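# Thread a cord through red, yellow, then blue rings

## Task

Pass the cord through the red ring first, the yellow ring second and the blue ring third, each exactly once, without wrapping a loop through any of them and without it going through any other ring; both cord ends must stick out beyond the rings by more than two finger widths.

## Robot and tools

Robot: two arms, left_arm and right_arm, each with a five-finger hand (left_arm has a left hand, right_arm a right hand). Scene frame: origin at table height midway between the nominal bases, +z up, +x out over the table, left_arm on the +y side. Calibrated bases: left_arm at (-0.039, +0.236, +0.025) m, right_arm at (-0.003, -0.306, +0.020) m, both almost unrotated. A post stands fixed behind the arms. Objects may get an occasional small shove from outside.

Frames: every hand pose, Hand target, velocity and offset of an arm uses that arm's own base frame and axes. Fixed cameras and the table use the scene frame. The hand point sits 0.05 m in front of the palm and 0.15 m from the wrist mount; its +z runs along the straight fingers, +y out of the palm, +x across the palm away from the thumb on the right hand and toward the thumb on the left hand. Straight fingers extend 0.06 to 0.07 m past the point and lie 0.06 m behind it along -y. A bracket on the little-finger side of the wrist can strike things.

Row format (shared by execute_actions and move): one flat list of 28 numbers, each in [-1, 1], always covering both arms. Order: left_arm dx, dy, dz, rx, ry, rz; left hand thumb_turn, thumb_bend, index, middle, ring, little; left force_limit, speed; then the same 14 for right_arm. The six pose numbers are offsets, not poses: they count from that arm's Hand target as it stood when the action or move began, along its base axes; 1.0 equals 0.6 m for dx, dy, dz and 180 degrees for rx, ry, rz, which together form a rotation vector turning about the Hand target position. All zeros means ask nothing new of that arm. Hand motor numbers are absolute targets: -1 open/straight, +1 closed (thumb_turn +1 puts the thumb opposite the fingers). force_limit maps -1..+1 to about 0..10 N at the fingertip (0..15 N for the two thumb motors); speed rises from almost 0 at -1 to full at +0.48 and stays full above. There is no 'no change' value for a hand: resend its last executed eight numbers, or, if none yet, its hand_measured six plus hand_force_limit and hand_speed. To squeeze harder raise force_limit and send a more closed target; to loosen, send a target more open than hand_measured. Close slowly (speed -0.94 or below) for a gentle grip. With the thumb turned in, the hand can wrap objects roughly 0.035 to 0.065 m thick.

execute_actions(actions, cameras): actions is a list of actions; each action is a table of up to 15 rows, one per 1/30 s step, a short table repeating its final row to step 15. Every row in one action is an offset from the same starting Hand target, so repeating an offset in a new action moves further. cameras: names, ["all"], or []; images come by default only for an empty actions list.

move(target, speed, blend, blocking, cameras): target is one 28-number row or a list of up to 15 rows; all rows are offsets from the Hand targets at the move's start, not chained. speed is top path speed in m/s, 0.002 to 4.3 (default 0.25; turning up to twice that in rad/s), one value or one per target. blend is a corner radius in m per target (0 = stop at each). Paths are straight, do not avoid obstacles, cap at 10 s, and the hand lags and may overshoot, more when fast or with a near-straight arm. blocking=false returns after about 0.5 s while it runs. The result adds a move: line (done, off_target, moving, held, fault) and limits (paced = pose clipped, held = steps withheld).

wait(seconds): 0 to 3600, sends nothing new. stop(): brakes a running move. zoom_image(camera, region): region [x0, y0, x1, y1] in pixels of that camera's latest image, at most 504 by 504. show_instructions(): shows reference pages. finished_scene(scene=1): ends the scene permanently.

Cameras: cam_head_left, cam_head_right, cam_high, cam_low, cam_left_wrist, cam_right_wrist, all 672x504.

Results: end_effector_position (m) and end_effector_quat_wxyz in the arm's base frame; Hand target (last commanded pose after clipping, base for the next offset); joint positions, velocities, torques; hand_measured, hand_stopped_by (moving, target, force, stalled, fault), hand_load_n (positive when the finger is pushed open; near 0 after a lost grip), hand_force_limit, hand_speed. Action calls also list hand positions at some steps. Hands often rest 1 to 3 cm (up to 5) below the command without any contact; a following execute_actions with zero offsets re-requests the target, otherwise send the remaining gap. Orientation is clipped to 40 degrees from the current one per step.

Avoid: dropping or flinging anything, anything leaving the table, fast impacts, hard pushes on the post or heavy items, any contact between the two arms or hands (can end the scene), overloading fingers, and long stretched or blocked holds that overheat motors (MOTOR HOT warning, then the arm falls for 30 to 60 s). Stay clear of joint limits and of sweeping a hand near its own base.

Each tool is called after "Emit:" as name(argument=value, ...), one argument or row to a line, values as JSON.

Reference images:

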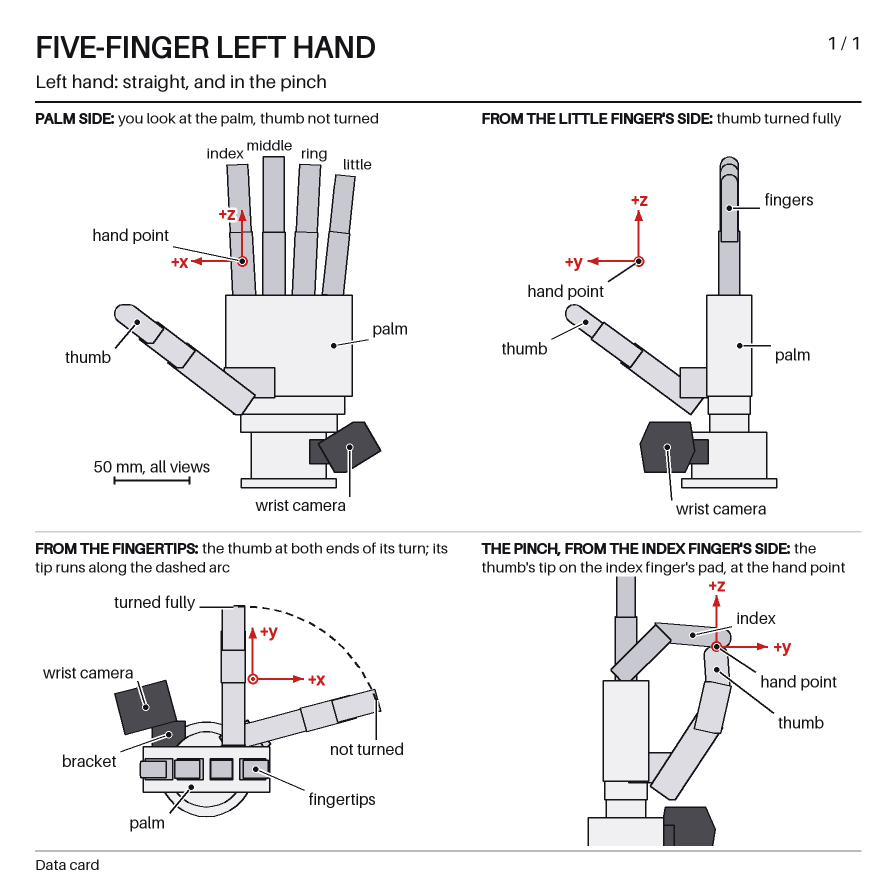

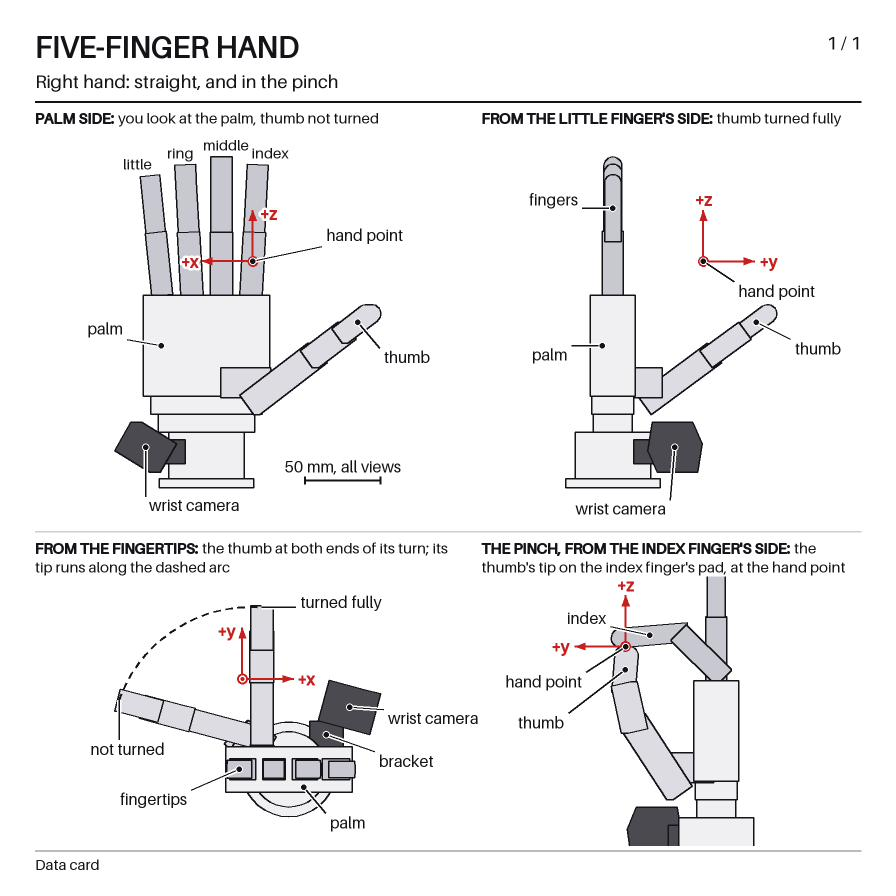

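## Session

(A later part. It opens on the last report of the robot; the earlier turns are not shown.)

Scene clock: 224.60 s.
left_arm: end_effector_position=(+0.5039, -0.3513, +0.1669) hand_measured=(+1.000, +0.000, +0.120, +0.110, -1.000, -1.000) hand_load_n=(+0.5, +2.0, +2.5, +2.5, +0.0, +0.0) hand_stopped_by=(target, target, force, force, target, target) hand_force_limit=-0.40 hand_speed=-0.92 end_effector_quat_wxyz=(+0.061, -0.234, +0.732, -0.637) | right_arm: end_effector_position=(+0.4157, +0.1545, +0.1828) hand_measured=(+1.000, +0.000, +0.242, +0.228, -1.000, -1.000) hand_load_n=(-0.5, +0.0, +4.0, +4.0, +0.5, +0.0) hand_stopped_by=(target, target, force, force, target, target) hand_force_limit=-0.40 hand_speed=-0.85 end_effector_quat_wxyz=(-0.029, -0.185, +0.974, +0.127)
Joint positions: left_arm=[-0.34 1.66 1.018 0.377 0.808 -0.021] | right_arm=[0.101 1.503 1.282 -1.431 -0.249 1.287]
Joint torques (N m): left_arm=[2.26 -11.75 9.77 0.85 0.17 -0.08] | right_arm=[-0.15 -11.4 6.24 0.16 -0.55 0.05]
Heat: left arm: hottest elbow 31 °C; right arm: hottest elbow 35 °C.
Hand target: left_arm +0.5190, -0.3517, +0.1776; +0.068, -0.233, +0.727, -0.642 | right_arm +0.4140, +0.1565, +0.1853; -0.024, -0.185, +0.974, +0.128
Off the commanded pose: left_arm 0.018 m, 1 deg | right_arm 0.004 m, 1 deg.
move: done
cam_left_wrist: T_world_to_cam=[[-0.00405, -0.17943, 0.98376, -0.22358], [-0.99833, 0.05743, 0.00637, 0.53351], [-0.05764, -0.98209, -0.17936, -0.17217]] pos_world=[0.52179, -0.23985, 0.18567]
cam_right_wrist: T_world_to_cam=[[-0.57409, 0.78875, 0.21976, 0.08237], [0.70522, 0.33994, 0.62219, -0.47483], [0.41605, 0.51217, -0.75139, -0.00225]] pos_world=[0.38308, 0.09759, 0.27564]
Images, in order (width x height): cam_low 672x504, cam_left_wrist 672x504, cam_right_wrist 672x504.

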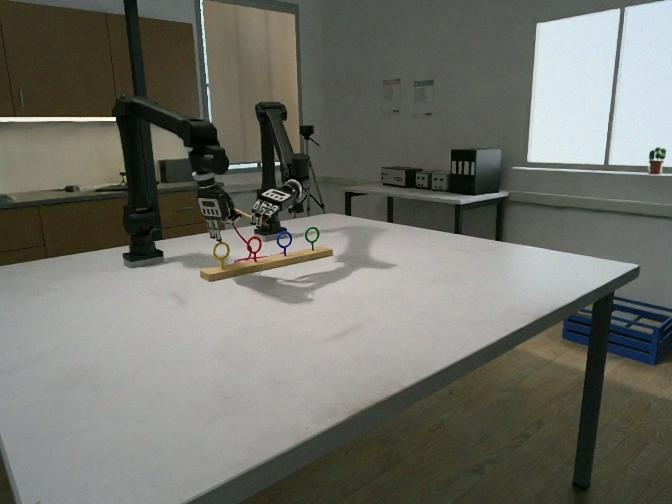

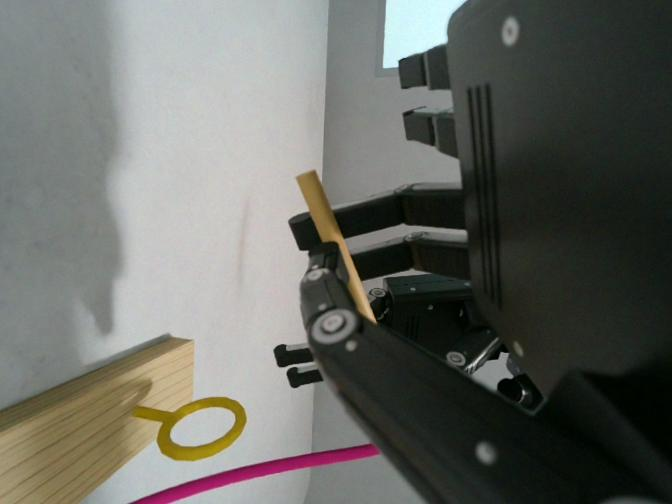

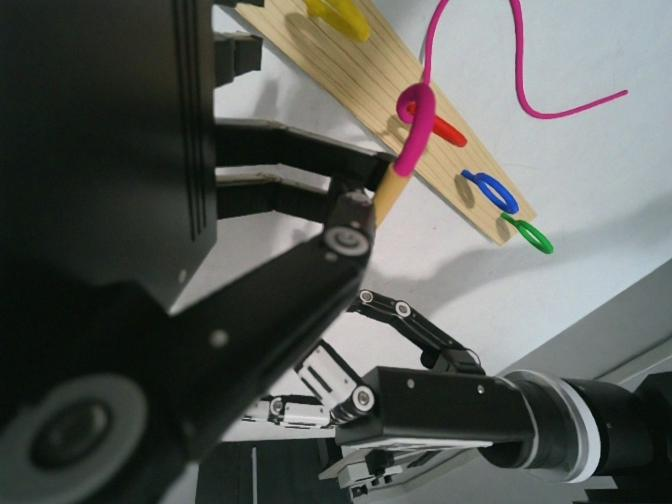

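Emit:
move(
  target=[0,0,0,0,0,0,1,0,0.35,0.3,-1,-1,-0.4,-0.92,0,0,0,0,0,0,1,0,-0.45,-0.45,-1,-1,-0.4,-0.5],
  speed=0.05,
  cameras=["cam_right_wrist","cam_left_wrist"],
)

Emit:
zoom_image(
  camera="cam_right_wrist",
  region=[220, 60, 480, 320],
)

Scene clock: 227.57 s.
left_arm: end_effector_position=(+0.5039, -0.3513, +0.1669) hand_measured=(+1.000, +0.000, +0.120, +0.110, -1.000, -1.000) hand_load_n=(+0.5, +2.5, +2.5, +2.5, +0.0, +0.0) hand_stopped_by=(target, target, force, force, target, target) hand_force_limit=-0.40 hand_speed=-0.92 end_effector_quat_wxyz=(+0.061, -0.234, +0.732, -0.637) | right_arm: end_effector_position=(+0.4157, +0.1545, +0.1828) hand_measured=(+1.000, +0.000, -0.450, -0.450, -1.000, -1.000) hand_load_n=(+0.0, +0.0, +0.5, +0.0, +0.0, +0.0) hand_stopped_by=(target, target, target, target, target, target) hand_force_limit=-0.40 hand_speed=-0.50 end_effector_quat_wxyz=(-0.029, -0.185, +0.974, +0.127)
Joint positions: left_arm=[-0.34 1.66 1.018 0.377 0.808 -0.021] | right_arm=[0.101 1.503 1.282 -1.431 -0.249 1.287]
Joint torques (N m): left_arm=[2.32 -11.75 9.74 0.83 0.17 -0.08] | right_arm=[-0.32 -11.63 6.13 0.08 -0.54 0.04]
Heat: left arm: hottest elbow 31 °C; right arm: hottest elbow 35 °C.
Hand target: left_arm +0.5190, -0.3517, +0.1777; +0.068, -0.233, +0.727, -0.642 | right_arm +0.4140, +0.1565, +0.1853; -0.024, -0.185, +0.974, +0.128
Off the commanded pose: left_arm 0.019 m, 1 deg | right_arm 0.004 m, 1 deg.
move: done
cam_left_wrist: T_world_to_cam=[[-0.00405, -0.17943, 0.98376, -0.22358], [-0.99833, 0.05743, 0.00637, 0.53351], [-0.05764, -0.98209, -0.17936, -0.17217]] pos_world=[0.52179, -0.23985, 0.18567]
cam_right_wrist: T_world_to_cam=[[-0.57409, 0.78875, 0.21976, 0.08237], [0.70522, 0.33994, 0.62219, -0.47483], [0.41605, 0.51217, -0.75139, -0.00225]] pos_world=[0.38308, 0.09759, 0.27564]
Images, in order (width x height): cam_left_wrist 672x504, cam_right_wrist 672x504.

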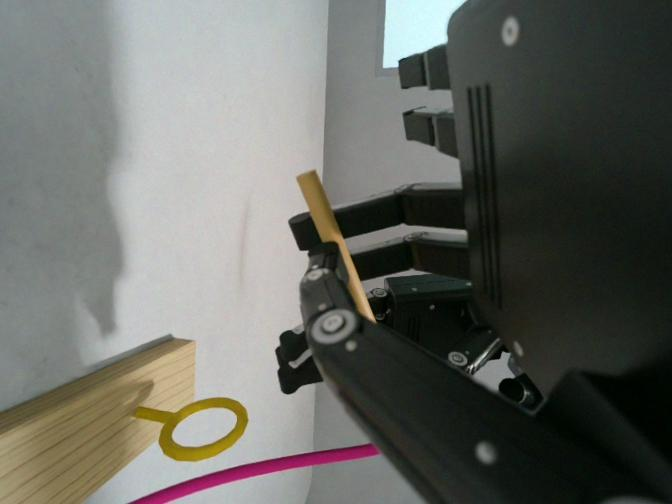

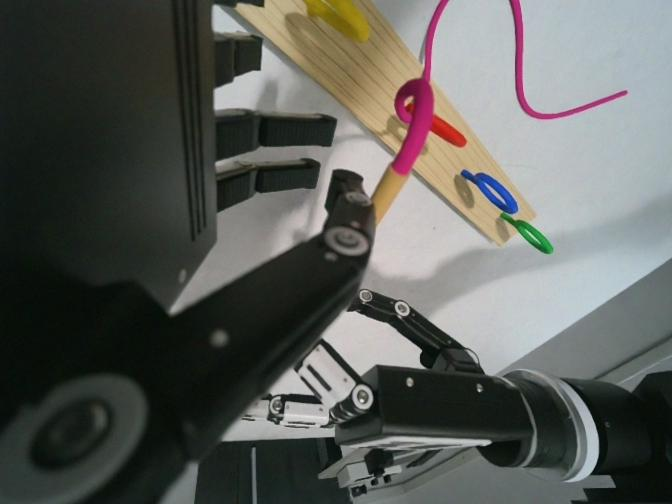

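Scaled by 1.938 from the camera's image (finer frame: 960x720).

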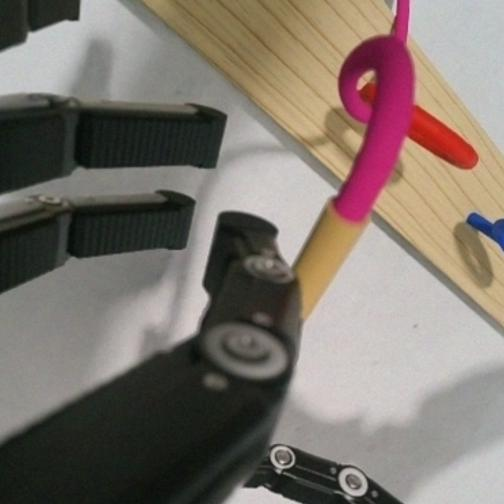

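Emit:
move(
  target=[
    [0,0,0,0,0,0,1,0,0.35,0.3,-1,-1,-0.4,-0.92,0.021,-0.052,-0.015,0,0,0,1,0,-0.45,-0.45,-1,-1,-0.4,-0.5],
    [0,0,0,0.0453,-0.0958,0,1,0,0.35,0.3,-1,-1,-0.4,-0.92,0.021,-0.052,-0.015,0,0,0,1,0,-0.45,-0.45,-1,-1,-0.4,-0.5],
  ],
  speed=0.08,
  cameras=["cam_right_wrist","cam_left_wrist","cam_low"],
)

Emit:
zoom_image(
  camera="cam_low",
  region=[170, 180, 300, 280],
)

Scene clock: 239.07 s.
left_arm: end_effector_position=(+0.5199, -0.3477, +0.1634) hand_measured=(+1.000, +0.000, +0.120, +0.110, -1.000, -1.000) hand_load_n=(+0.5, +2.5, +2.5, +2.5, +0.0, +0.0) hand_stopped_by=(target, target, force, force, target, target) hand_force_limit=-0.40 hand_speed=-0.92 end_effector_quat_wxyz=(+0.179, -0.144, +0.757, -0.612) | right_arm: end_effector_position=(+0.4218, +0.1261, +0.1773) hand_measured=(+1.000, +0.000, -0.450, -0.450, -1.000, -1.000) hand_load_n=(+0.0, +0.0, +0.0, +0.0, +0.0, +0.0) hand_stopped_by=(target, target, target, target, target, target) hand_force_limit=-0.40 hand_speed=-0.50 end_effector_quat_wxyz=(-0.028, -0.181, +0.975, +0.129)
Joint positions: left_arm=[-0.366 1.631 1.003 0.377 0.716 0.264] | right_arm=[0.033 1.518 1.282 -1.431 -0.248 1.224]
Joint torques (N m): left_arm=[0.73 -14.04 7.08 1.36 -0.02 0.14] | right_arm=[-0.21 -9.88 7.24 0.1 -0.32 -0.06]
Heat: left arm: hottest elbow 31 °C; right arm: hottest elbow 34 °C.
Hand target: left_arm +0.5189, -0.3518, +0.1775; +0.192, -0.129, +0.752, -0.617 | right_arm +0.4266, +0.1253, +0.1763; -0.024, -0.185, +0.974, +0.128
Off the commanded pose: left_arm 0.015 m, 2 deg | right_arm 0.005 m, 1 deg.
move: off_target (left_arm)
cam_left_wrist: T_world_to_cam=[[-0.26465, -0.31101, 0.91282, -0.11814], [-0.96412, 0.06484, -0.25744, 0.57716], [0.02088, -0.94819, -0.31701, -0.17499]] pos_world=[0.52884, -0.24009, 0.20095]
cam_right_wrist: T_world_to_cam=[[-0.56792, 0.79222, 0.22331, 0.10581], [0.70772, 0.33148, 0.6239, -0.46641], [0.42024, 0.51236, -0.74892, 0.00331]] pos_world=[0.38878, 0.06908, 0.26985]
Images, in order (width x height): cam_low 672x504, cam_left_wrist 672x504, cam_right_wrist 672x504.

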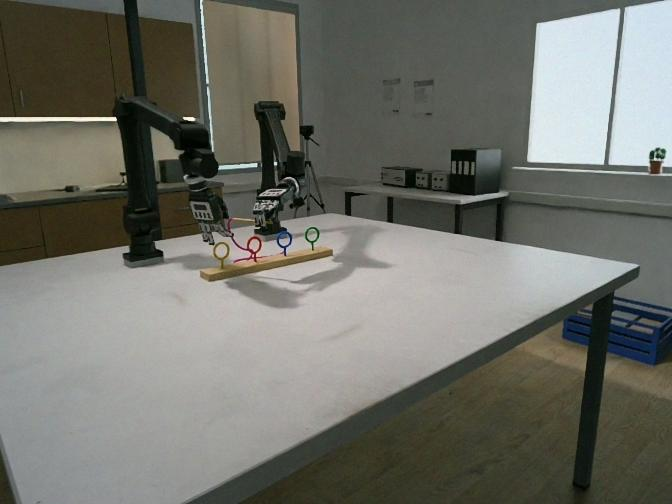

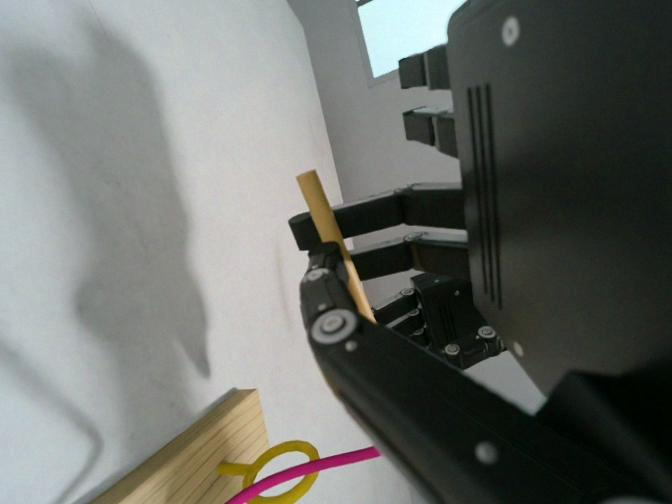

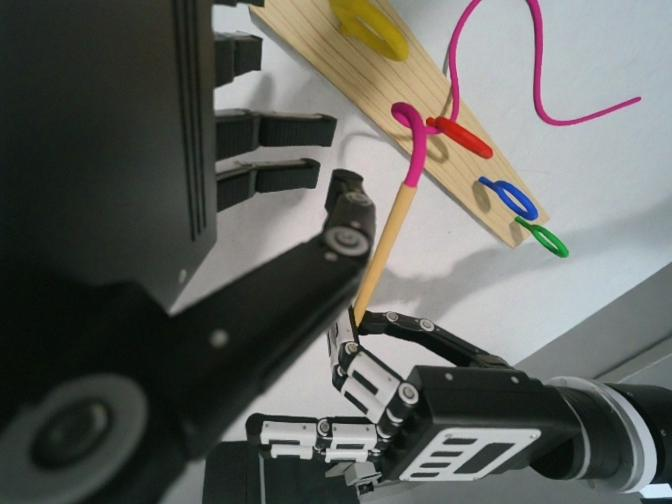

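Scaled by 3.877 from the camera's image (finer frame: 960x720).

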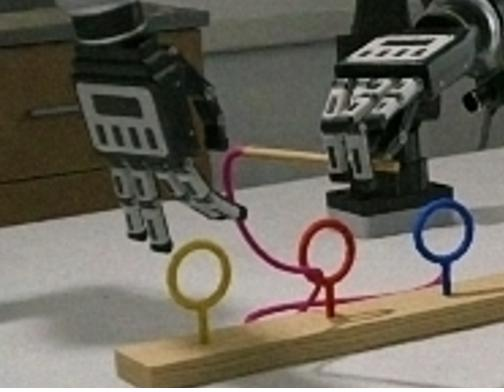

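Emit:
move(
  target=[0,0,0,0,0,0,1,0,0.35,0.3,-1,-1,-0.4,-0.92,0.011,0.0535,0.0105,0,0,0.0278,1,0,-0.45,-0.45,-1,-1,-0.4,-0.5],
  speed=0.06,
  cameras=["cam_right_wrist"],
)

Emit:
zoom_image(
  camera="cam_right_wrist",
  region=[220, 60, 480, 320],
)

Scene clock: 248.47 s.
left_arm: end_effector_position=(+0.5200, -0.3477, +0.1633) hand_measured=(+1.000, +0.000, +0.120, +0.110, -1.000, -1.000) hand_load_n=(+0.5, +2.5, +2.5, +2.5, +0.0, +0.0) hand_stopped_by=(target, target, force, force, target, target) hand_force_limit=-0.40 hand_speed=-0.92 end_effector_quat_wxyz=(+0.180, -0.143, +0.757, -0.612) | right_arm: end_effector_position=(+0.4215, +0.1542, +0.1723) hand_measured=(+1.000, +0.000, -0.450, -0.450, -1.000, -1.000) hand_load_n=(+0.0, +0.0, +0.0, +0.0, +0.0, +0.0) hand_stopped_by=(target, target, target, target, target, target) hand_force_limit=-0.40 hand_speed=-0.50 end_effector_quat_wxyz=(-0.040, -0.219, +0.966, +0.130)
Joint positions: left_arm=[-0.366 1.631 1.003 0.377 0.716 0.265] | right_arm=[0.098 1.557 1.312 -1.44 -0.248 1.209]
Joint torques (N m): left_arm=[0.73 -14.1 7.09 1.36 -0.02 0.13] | right_arm=[0.09 -10.23 10.03 -0.62 -0.27 -0.06]
Heat: left arm: hottest elbow 31 °C; right arm: hottest elbow 35 °C.
Hand target: left_arm +0.5189, -0.3518, +0.1775; +0.192, -0.129, +0.752, -0.617 | right_arm +0.4333, +0.1574, +0.1827; -0.029, -0.227, +0.965, +0.127
Off the commanded pose: left_arm 0.015 m, 2 deg | right_arm 0.016 m, 2 deg.
move: off_target (right_arm)
cam_right_wrist: T_world_to_cam=[[-0.62574, 0.74475, 0.23194, 0.11468], [0.68769, 0.38637, 0.61466, -0.4708], [0.36815, 0.54412, -0.75392, 0.00324]] pos_world=[0.39433, 0.09473, 0.26522]

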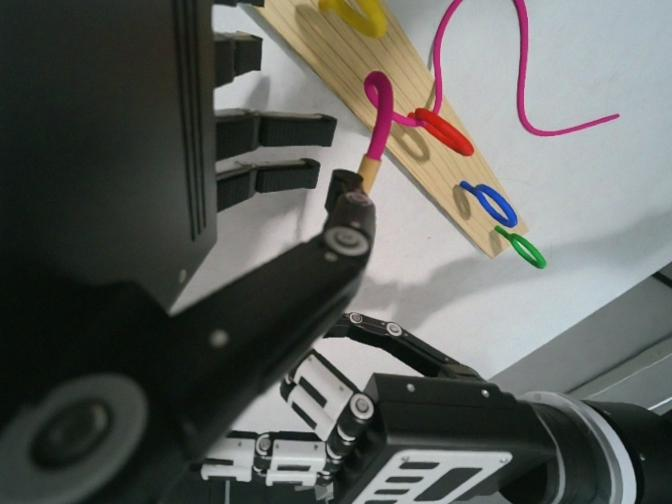

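Scaled by 1.938 from the camera's image (finer frame: 960x720).

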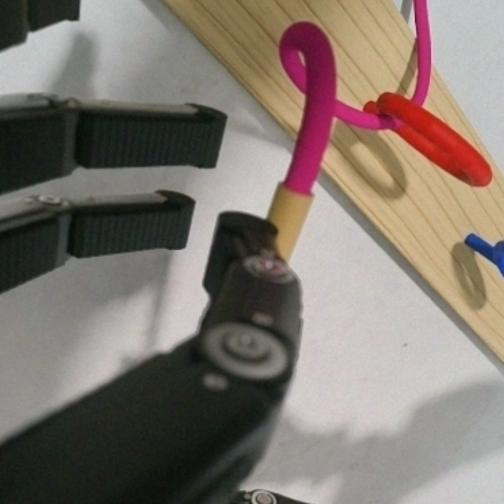

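Emit:
move(
  target=[0,0,0,0,0,0,1,0,0.35,0.3,-1,-1,-0.4,-0.92,0.0217,0.002,0.018,0,0,0,1,0,-0.45,-0.45,-1,-1,-0.4,-0.5],
  speed=0.05,
  cameras=["cam_right_wrist"],
)

Emit:
zoom_image(
  camera="cam_right_wrist",
  region=[220, 60, 480, 320],
)

Scene clock: 252.20 s.
left_arm: end_effector_position=(+0.5200, -0.3477, +0.1633) hand_measured=(+1.000, +0.000, +0.120, +0.110, -1.000, -1.000) hand_load_n=(+0.5, +2.5, +2.5, +2.5, +0.0, +0.0) hand_stopped_by=(target, target, force, force, target, target) hand_force_limit=-0.40 hand_speed=-0.92 end_effector_quat_wxyz=(+0.180, -0.143, +0.757, -0.612) | right_arm: end_effector_position=(+0.4345, +0.1555, +0.1830) hand_measured=(+1.000, +0.000, -0.450, -0.450, -1.000, -1.000) hand_load_n=(+0.0, +0.0, +0.0, +0.0, +0.0, +0.0) hand_stopped_by=(target, target, target, target, target, target) hand_force_limit=-0.40 hand_speed=-0.50 end_effector_quat_wxyz=(-0.041, -0.219, +0.966, +0.130)
Joint positions: left_arm=[-0.366 1.631 1.003 0.377 0.716 0.265] | right_arm=[0.098 1.585 1.374 -1.476 -0.248 1.209]
Joint torques (N m): left_arm=[0.73 -14.1 7.08 1.39 -0.02 0.13] | right_arm=[0.03 -10.7 9.92 -0.5 -0.27 -0.06]
Heat: left arm: hottest shoulder 30 °C; right arm: hottest elbow 35 °C.
Hand target: left_arm +0.5189, -0.3518, +0.1775; +0.192, -0.129, +0.752, -0.617 | right_arm +0.4462, +0.1585, +0.1934; -0.030, -0.227, +0.965, +0.127
Off the commanded pose: left_arm 0.015 m, 2 deg | right_arm 0.016 m, 2 deg.
move: off_target (right_arm)
cam_right_wrist: T_world_to_cam=[[-0.6258, 0.74433, 0.23313, 0.11921], [0.68869, 0.38697, 0.61315, -0.48706], [0.36618, 0.54426, -0.75478, 0.00684]] pos_world=[0.40753, 0.09603, 0.27602]

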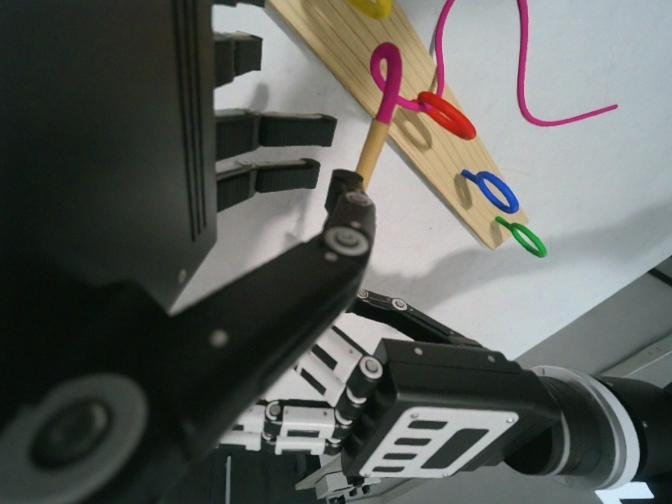

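Scaled by 1.938 from the camera's image (finer frame: 960x720).

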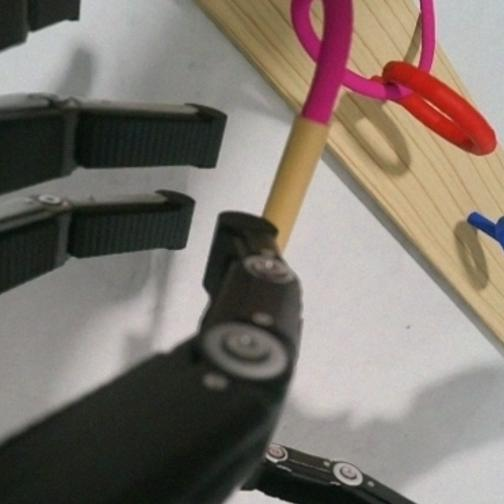

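Emit:
move(
  target=[0,0,0,0,0,0,1,0,0.35,0.3,-1,-1,-0.4,-0.92,-0.0085,0.0183,0.0052,0,0,0,1,0,-0.45,-0.45,-1,-1,-0.4,-0.5],
  speed=0.05,
  cameras=["cam_right_wrist"],
)

Emit:
zoom_image(
  camera="cam_right_wrist",
  region=[220, 60, 480, 320],
)

Scene clock: 254.20 s.
left_arm: end_effector_position=(+0.5200, -0.3477, +0.1633) hand_measured=(+1.000, +0.000, +0.120, +0.110, -1.000, -1.000) hand_load_n=(+0.5, +2.5, +2.5, +2.5, +0.0, +0.0) hand_stopped_by=(target, target, force, force, target, target) hand_force_limit=-0.40 hand_speed=-0.92 end_effector_quat_wxyz=(+0.180, -0.143, +0.757, -0.612) | right_arm: end_effector_position=(+0.4309, +0.1665, +0.1830) hand_measured=(+1.000, +0.000, -0.450, -0.450, -1.000, -1.000) hand_load_n=(+0.0, +0.0, +0.0, +0.0, +0.0, +0.0) hand_stopped_by=(target, target, target, target, target, target) hand_force_limit=-0.40 hand_speed=-0.50 end_effector_quat_wxyz=(-0.043, -0.227, +0.964, +0.129)
Joint positions: left_arm=[-0.366 1.631 1.003 0.377 0.716 0.265] | right_arm=[0.123 1.585 1.374 -1.476 -0.248 1.217]
Joint torques (N m): left_arm=[0.73 -14.15 7.09 1.35 -0.01 0.13] | right_arm=[0.15 -11.63 9.54 -0.54 -0.38 0.08]
Heat: left arm: hottest shoulder 30 °C; right arm: hottest elbow 35 °C.
Hand target: left_arm +0.5189, -0.3518, +0.1775; +0.192, -0.129, +0.752, -0.617 | right_arm +0.4411, +0.1696, +0.1965; -0.030, -0.227, +0.965, +0.127
Off the commanded pose: left_arm 0.015 m, 2 deg | right_arm 0.017 m, 2 deg.
move: off_target (right_arm)
cam_right_wrist: T_world_to_cam=[[-0.63856, 0.73329, 0.23351, 0.11607], [0.68281, 0.39989, 0.61144, -0.48816], [0.35499, 0.54988, -0.75605, 0.00626]] pos_world=[0.40521, 0.10666, 0.27611]

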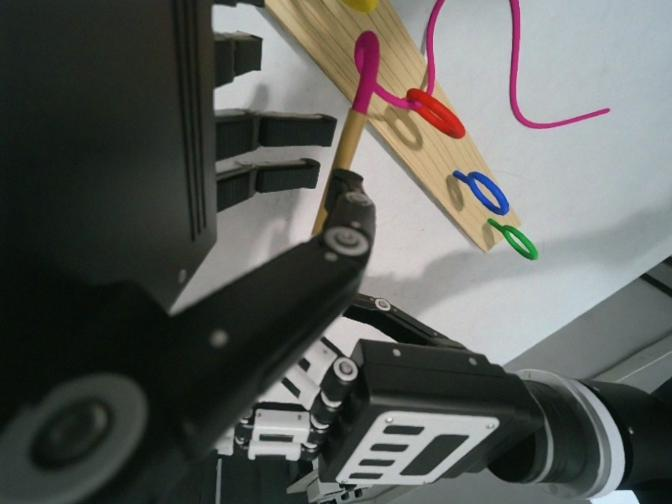

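Scaled by 1.938 from the camera's image (finer frame: 960x720).

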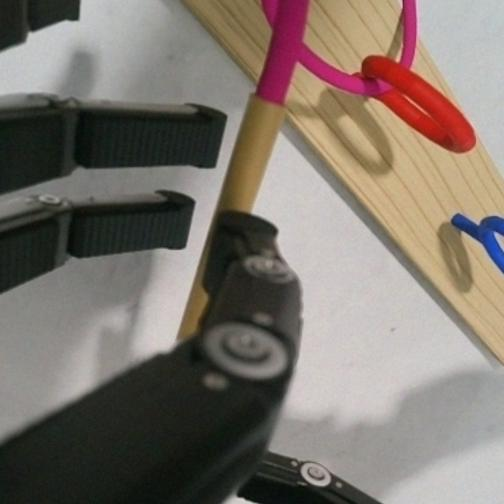

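Emit:
move(
  target=[0,0,0,0,0,0,1,0,0.35,0.3,-1,-1,-0.4,-0.92,0,0,0,0,0,0,1,0,0.3,0.3,-1,-1,-0.4,-0.85],
  speed=0.05,
  cameras=["cam_right_wrist","cam_left_wrist"],
)

Emit:
zoom_image(
  camera="cam_right_wrist",
  region=[220, 60, 480, 320],
)

Scene clock: 257.43 s.
left_arm: end_effector_position=(+0.5198, -0.3476, +0.1669) hand_measured=(+1.000, +0.000, +0.120, +0.110, -1.000, -1.000) hand_load_n=(+0.0, +2.5, +1.5, +3.0, +0.0, +0.0) hand_stopped_by=(target, target, force, force, target, target) hand_force_limit=-0.40 hand_speed=-0.92 end_effector_quat_wxyz=(+0.182, -0.142, +0.756, -0.613) | right_arm: end_effector_position=(+0.4310, +0.1664, +0.1829) hand_measured=(+1.000, +0.000, +0.076, +0.102, -1.000, -1.000) hand_load_n=(-0.5, +0.0, +2.5, +4.5, +0.0, +0.0) hand_stopped_by=(target, target, force, force, target, target) hand_force_limit=-0.40 hand_speed=-0.85 end_effector_quat_wxyz=(-0.043, -0.226, +0.964, +0.129)
Joint positions: left_arm=[-0.366 1.625 1.003 0.377 0.716 0.265] | right_arm=[0.123 1.585 1.374 -1.476 -0.248 1.219]
Joint torques (N m): left_arm=[0.79 -13.51 7.13 1.35 -0.02 0.13] | right_arm=[0.38 -11.58 9.47 -0.55 -0.39 0.07]
Heat: left arm: hottest shoulder 30 °C; right arm: hottest elbow 34 °C.
Hand target: left_arm +0.5189, -0.3518, +0.1775; +0.192, -0.129, +0.752, -0.617 | right_arm +0.4411, +0.1697, +0.1965; -0.030, -0.227, +0.965, +0.127
Off the commanded pose: left_arm 0.011 m, 2 deg | right_arm 0.017 m, 2 deg.
move: done
cam_left_wrist: T_world_to_cam=[[-0.27049, -0.30926, 0.9117, -0.11755], [-0.96245, 0.06444, -0.26369, 0.57795], [0.0228, -0.94879, -0.31507, -0.17527]] pos_world=[0.52845, -0.23989, 0.20435]
cam_right_wrist: T_world_to_cam=[[-0.63705, 0.73461, 0.23348, 0.11525], [0.684, 0.39908, 0.61064, -0.48838], [0.35541, 0.54871, -0.7567, 0.00634]] pos_world=[0.40521, 0.10676, 0.27611]
Images, in order (width x height): cam_left_wrist 672x504, cam_right_wrist 672x504.

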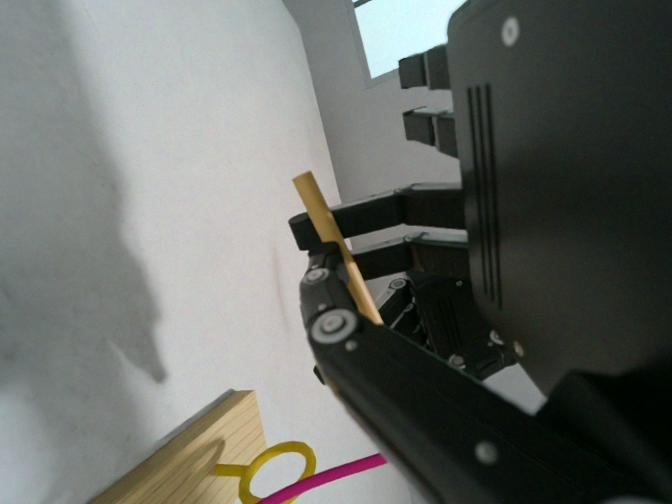

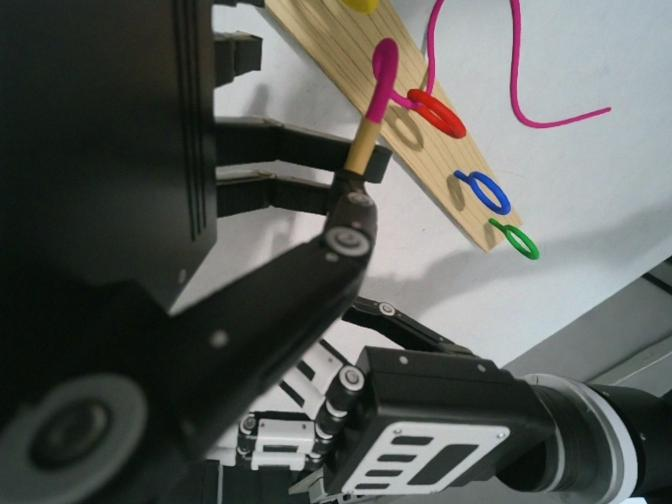

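Scaled by 1.938 from the camera's image (finer frame: 960x720).

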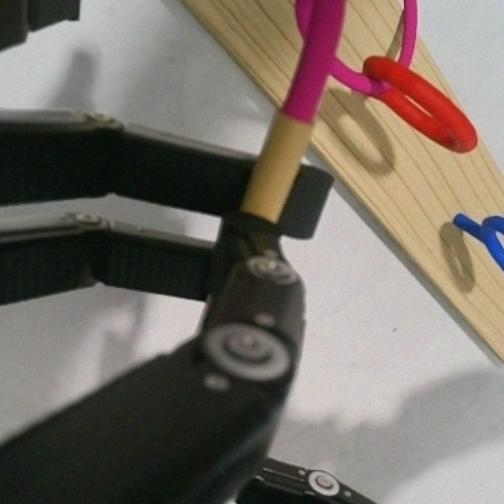

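Emit:
move(
  target=[0,0,0,0,0,0,1,0,0.35,0.3,-1,-1,-0.4,-0.92,0,0,0,0,0,0,1,0,0.35,0.36,-1,-1,0.0,-0.9],
  speed=0.05,
  cameras=["cam_right_wrist","cam_left_wrist"],
)

Emit:
zoom_image(
  camera="cam_right_wrist",
  region=[220, 60, 480, 320],
)

Scene clock: 260.07 s.
left_arm: end_effector_position=(+0.5198, -0.3476, +0.1671) hand_measured=(+1.000, +0.000, +0.120, +0.110, -1.000, -1.000) hand_load_n=(+0.0, +0.0, +0.0, +0.0, +0.0, +0.0) hand_stopped_by=(target, target, force, force, target, target) hand_force_limit=-0.40 hand_speed=-0.92 end_effector_quat_wxyz=(+0.182, -0.142, +0.756, -0.613) | right_arm: end_effector_position=(+0.4310, +0.1664, +0.1829) hand_measured=(+1.000, +0.000, +0.122, +0.110, -1.000, -1.000) hand_load_n=(-1.0, +3.0, +5.0, +5.0, +0.0, +0.0) hand_stopped_by=(target, target, force, force, target, target) hand_force_limit=0.00 hand_speed=-0.90 end_effector_quat_wxyz=(-0.044, -0.226, +0.965, +0.129)
Joint positions: left_arm=[-0.366 1.625 1.003 0.377 0.716 0.265] | right_arm=[0.123 1.585 1.374 -1.476 -0.247 1.219]
Joint torques (N m): left_arm=[0.67 -13.57 7.12 1.36 -0.01 0.13] | right_arm=[-0.09 -11.75 9.51 -0.43 -0.43 0.06]
Heat: left arm: hottest shoulder 30 °C; right arm: hottest elbow 34 °C.
Hand target: left_arm +0.5189, -0.3518, +0.1777; +0.192, -0.129, +0.752, -0.617 | right_arm +0.4411, +0.1697, +0.1965; -0.030, -0.227, +0.965, +0.127
Off the commanded pose: left_arm 0.011 m, 2 deg | right_arm 0.017 m, 2 deg.
move: done
cam_left_wrist: T_world_to_cam=[[-0.27072, -0.30928, 0.91162, -0.11757], [-0.96237, 0.06403, -0.26407, 0.57794], [0.0233, -0.94881, -0.31498, -0.1754]] pos_world=[0.52845, -0.23979, 0.20455]
cam_right_wrist: T_world_to_cam=[[-0.63653, 0.73516, 0.2332, 0.11506], [0.68433, 0.3989, 0.61038, -0.48842], [0.3557, 0.54811, -0.757, 0.00637]] pos_world=[0.40521, 0.10676, 0.27611]
Images, in order (width x height): cam_left_wrist 672x504, cam_right_wrist 672x504.

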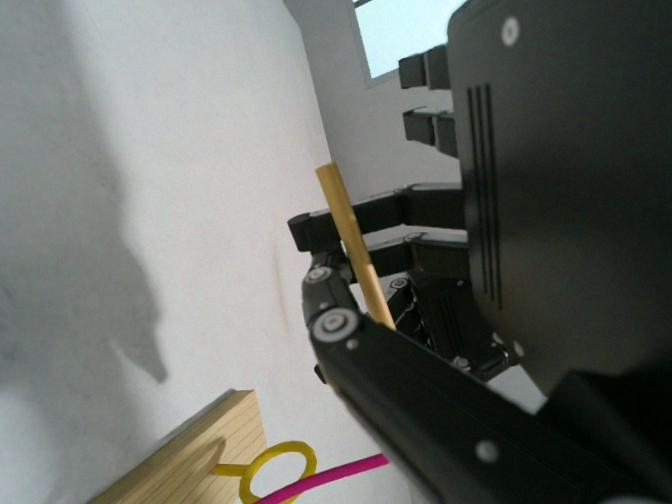

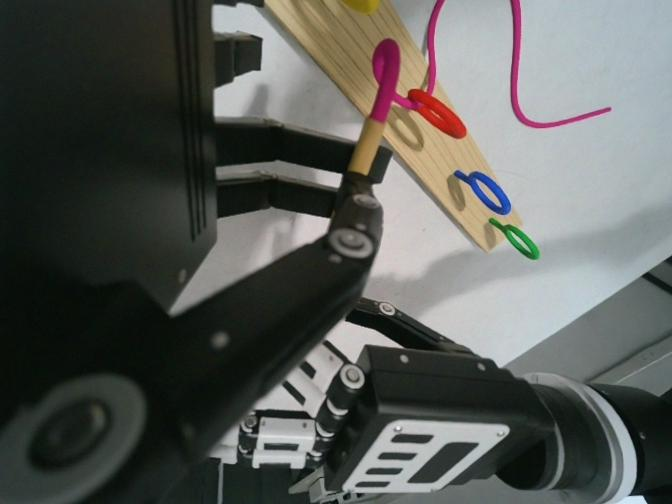

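Scaled by 1.938 from the camera's image (finer frame: 960x720).

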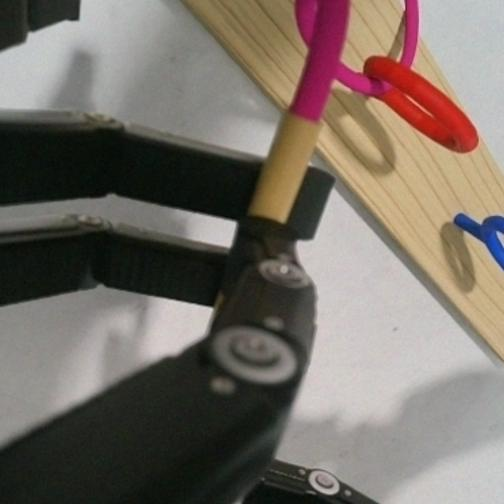

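Emit:
move(
  target=[
    [0,0,0,0,0,0,1,0,-0.8,-0.8,-1,-1,-0.4,-0.2,0,0,0,0,0,0,1,0,0.35,0.36,-1,-1,0.0,-0.9],
    [0,-0.03,0.1333,0,0,0,1,0,-0.8,-0.8,-1,-1,-0.4,-0.2,0,0,0,0,0,0,1,0,0.35,0.36,-1,-1,0.0,-0.9],
  ],
  speed=0.08,
  cameras=["cam_right_wrist","cam_left_wrist","cam_low","cam_head_left"],
)

Scene clock: 264.63 s.
left_arm: end_effector_position=(+0.5120, -0.3617, +0.2280) hand_measured=(+1.000, +0.000, -0.800, -0.800, -1.000, -1.000) hand_load_n=(+0.0, +0.0, +0.0, +0.0, +0.0, +0.0) hand_stopped_by=(target, target, target, target, target, target) hand_force_limit=-0.40 hand_speed=-0.20 end_effector_quat_wxyz=(+0.177, -0.144, +0.761, -0.607) | right_arm: end_effector_position=(+0.4310, +0.1664, +0.1829) hand_measured=(+1.000, +0.000, +0.122, +0.110, -1.000, -1.000) hand_load_n=(-1.5, +3.0, +5.0, +5.0, +0.0, +0.0) hand_stopped_by=(target, target, force, force, target, target) hand_force_limit=0.00 hand_speed=-0.90 end_effector_quat_wxyz=(-0.044, -0.226, +0.965, +0.129)
Joint positions: left_arm=[-0.4 1.534 1.092 0.181 0.684 0.265] | right_arm=[0.123 1.585 1.374 -1.476 -0.247 1.219]
Joint torques (N m): left_arm=[0.73 -13.04 10.89 0.76 -0.02 0.03] | right_arm=[0.09 -11.99 9.5 -0.44 -0.4 0.05]
Heat: left arm: hottest shoulder 30 °C; right arm: hottest elbow 34 °C.
Hand target: left_arm +0.5189, -0.3699, +0.2577; +0.192, -0.129, +0.752, -0.617 | right_arm +0.4411, +0.1697, +0.1965; -0.030, -0.227, +0.965, +0.127
Off the commanded pose: left_arm 0.032 m, 3 deg | right_arm 0.017 m, 2 deg.
move: off_target (left_arm)
cam_left_wrist: T_world_to_cam=[[-0.25946, -0.32139, 0.91071, -0.18955], [-0.96561, 0.07016, -0.25034, 0.58815], [0.01656, -0.94434, -0.32854, -0.16136]] pos_world=[0.52142, -0.25456, 0.26685]
cam_right_wrist: T_world_to_cam=[[-0.63653, 0.73516, 0.2332, 0.11506], [0.68433, 0.3989, 0.61038, -0.48842], [0.3557, 0.54811, -0.757, 0.00637]] pos_world=[0.40521, 0.10676, 0.27611]
Images, in order (width x height): cam_head_left 672x504, cam_low 672x504, cam_left_wrist 672x504, cam_right_wrist 672x504.

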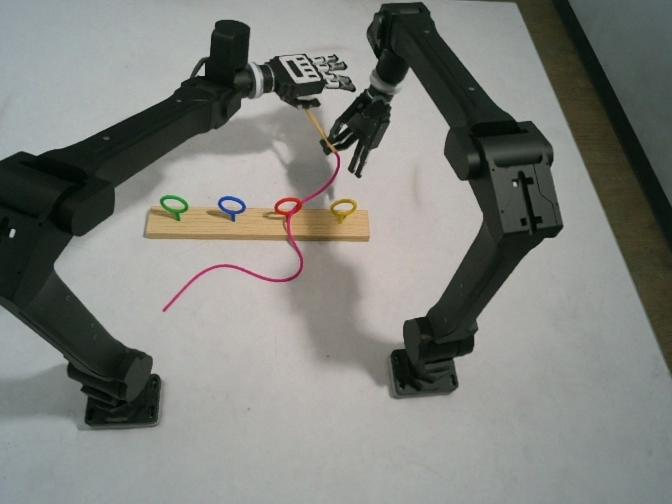

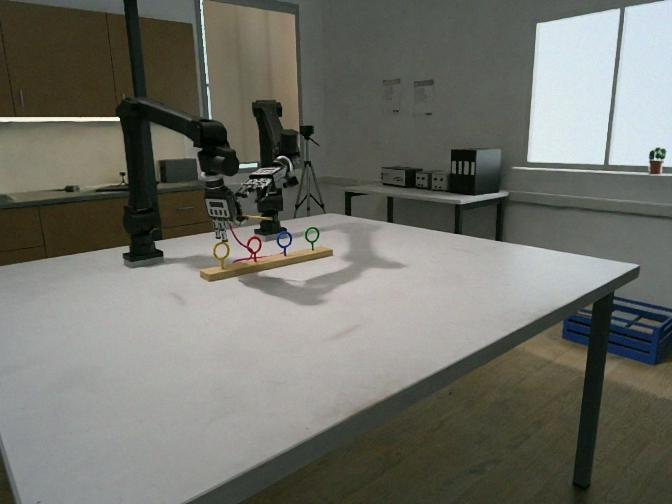

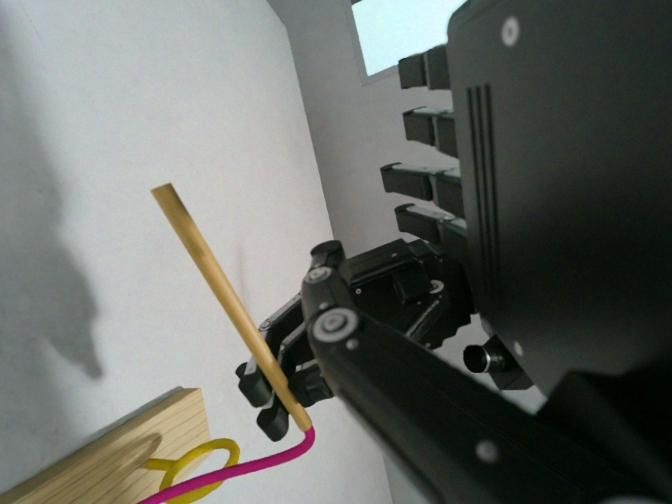

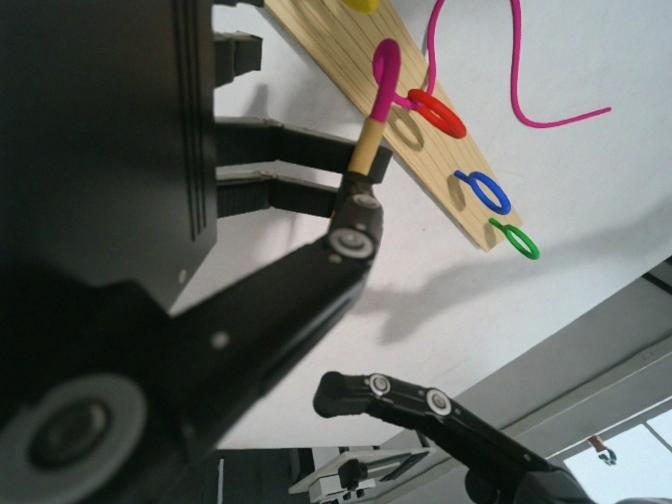

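Emit:
move(
  target=[
    [-0.03,0.12,0.07,0,0,0,1,0,-0.8,-0.8,-1,-1,-0.4,-0.2,0,0.05,0,0,0,0,1,0,0.35,0.36,-1,-1,0.0,-0.9],
    [-0.03,0.12,0.07,0,0,0,1,0,-0.8,-0.8,-1,-1,-0.4,-0.2,-0.2,0.05,0,0,0,0,1,0,0.35,0.36,-1,-1,0.0,-0.9],
    [-0.03,0.12,0.07,0,0,0,1,0,-0.8,-0.8,-1,-1,-0.4,-0.2,-0.33,-0.08,-0.08,0,0,0,1,0,0.35,0.36,-1,-1,0.0,-0.9],
  ],
  speed=0.08,
  blend=[0.01,0.01,0],
  cameras=["all"],
)

Scene clock: 283.17 s.
left_arm: end_effector_position=(+0.4985, -0.3012, +0.2853) hand_measured=(+1.000, +0.000, -0.800, -0.800, -1.000, -1.000) hand_load_n=(+0.0, +0.0, -0.5, +0.0, +0.0, +0.0) hand_stopped_by=(target, target, target, target, target, target) hand_force_limit=-0.40 hand_speed=-0.20 end_effector_quat_wxyz=(+0.180, -0.138, +0.756, -0.614) | right_arm: end_effector_position=(+0.2431, +0.1238, +0.1491) hand_measured=(+1.000, +0.000, +0.122, +0.110, -1.000, -1.000) hand_load_n=(-1.5, +3.0, +5.0, +5.0, +0.0, +0.0) hand_stopped_by=(target, target, force, force, target, target) hand_force_limit=0.00 hand_speed=-0.90 end_effector_quat_wxyz=(-0.036, -0.226, +0.965, +0.128)
Joint positions: left_arm=[-0.286 1.394 1.092 0.04 0.802 0.295] | right_arm=[0.05 1.091 0.816 -1.415 -0.24 1.148]
Joint torques (N m): left_arm=[2.08 -11.46 9.2 0.66 0.27 0.13] | right_arm=[-1.14 -5.07 6.13 0.01 -0.31 -0.08]
Heat: left arm: hottest elbow 32 °C; right arm: hottest elbow 34 °C.
Hand target: left_arm +0.5009, -0.2979, +0.2997; +0.192, -0.129, +0.752, -0.617 | right_arm +0.2432, +0.1216, +0.1487; -0.029, -0.227, +0.965, +0.127
Off the commanded pose: left_arm 0.015 m, 2 deg | right_arm 0.002 m, 1 deg.
move: off_target (left_arm)
cam_left_wrist: T_world_to_cam=[[-0.27572, -0.3057, 0.91133, -0.21313], [-0.9611, 0.07178, -0.2667, 0.58813], [0.01611, -0.94942, -0.31361, -0.0907]] pos_world=[0.50795, -0.19349, 0.32265]
cam_right_wrist: T_world_to_cam=[[-0.63792, 0.73642, 0.22526, 0.03607], [0.67589, 0.39521, 0.62208, -0.32146], [0.36909, 0.54909, -0.74985, 0.06653]] pos_world=[0.21572, 0.06395, 0.24174]

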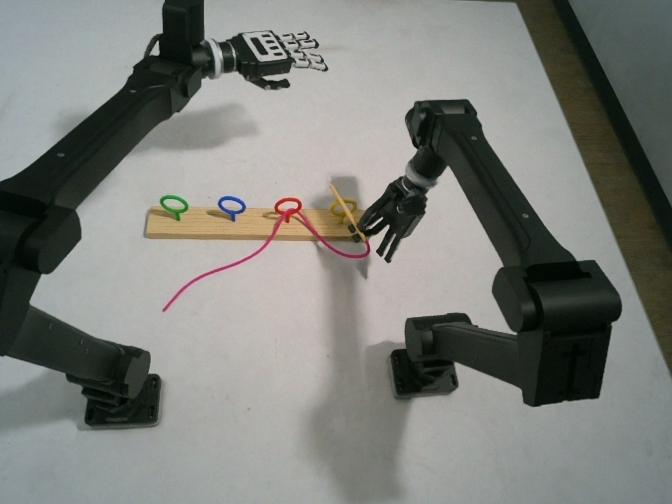

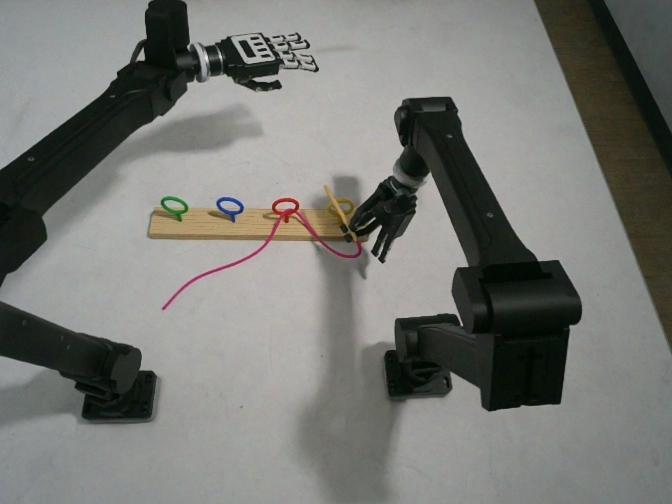

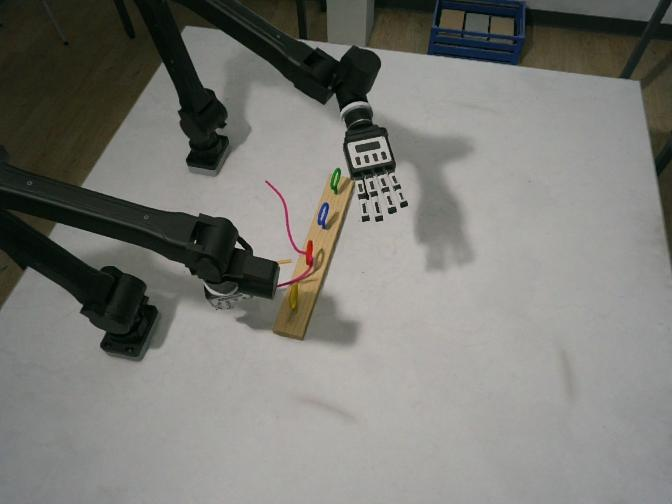

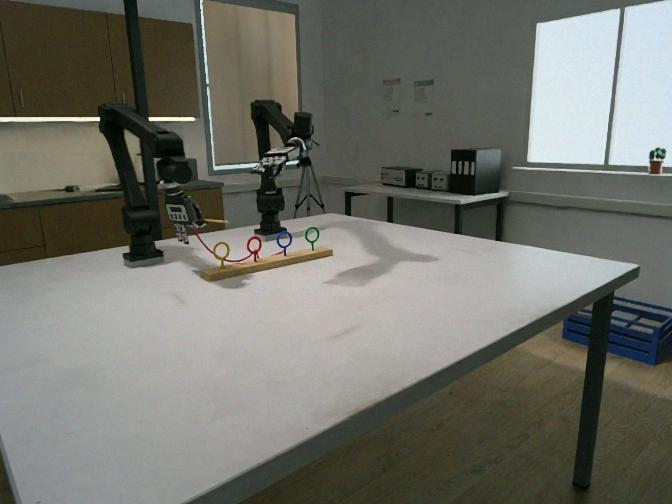

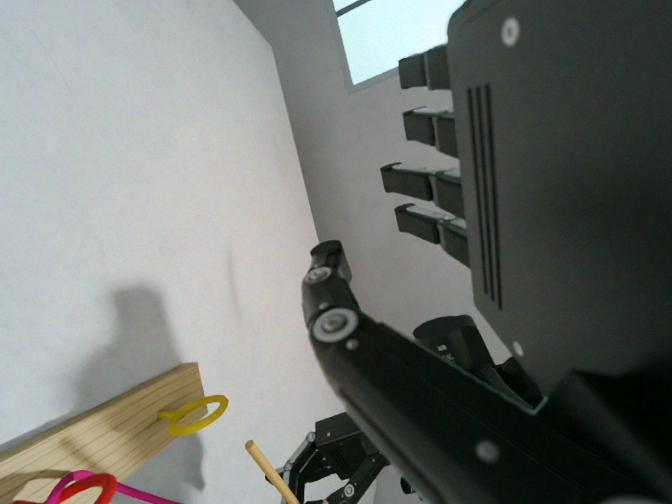

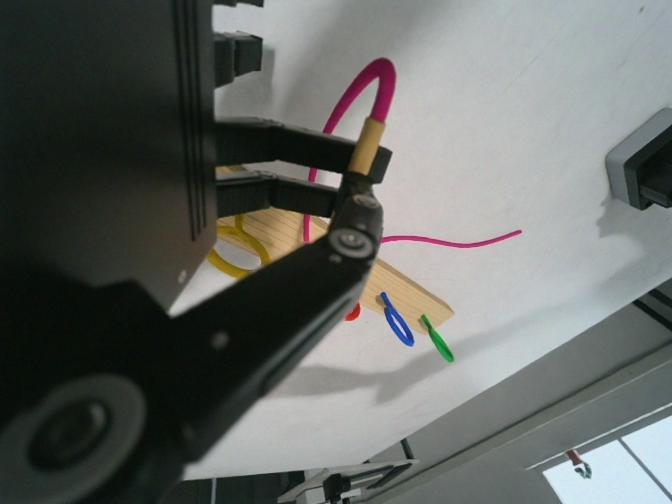

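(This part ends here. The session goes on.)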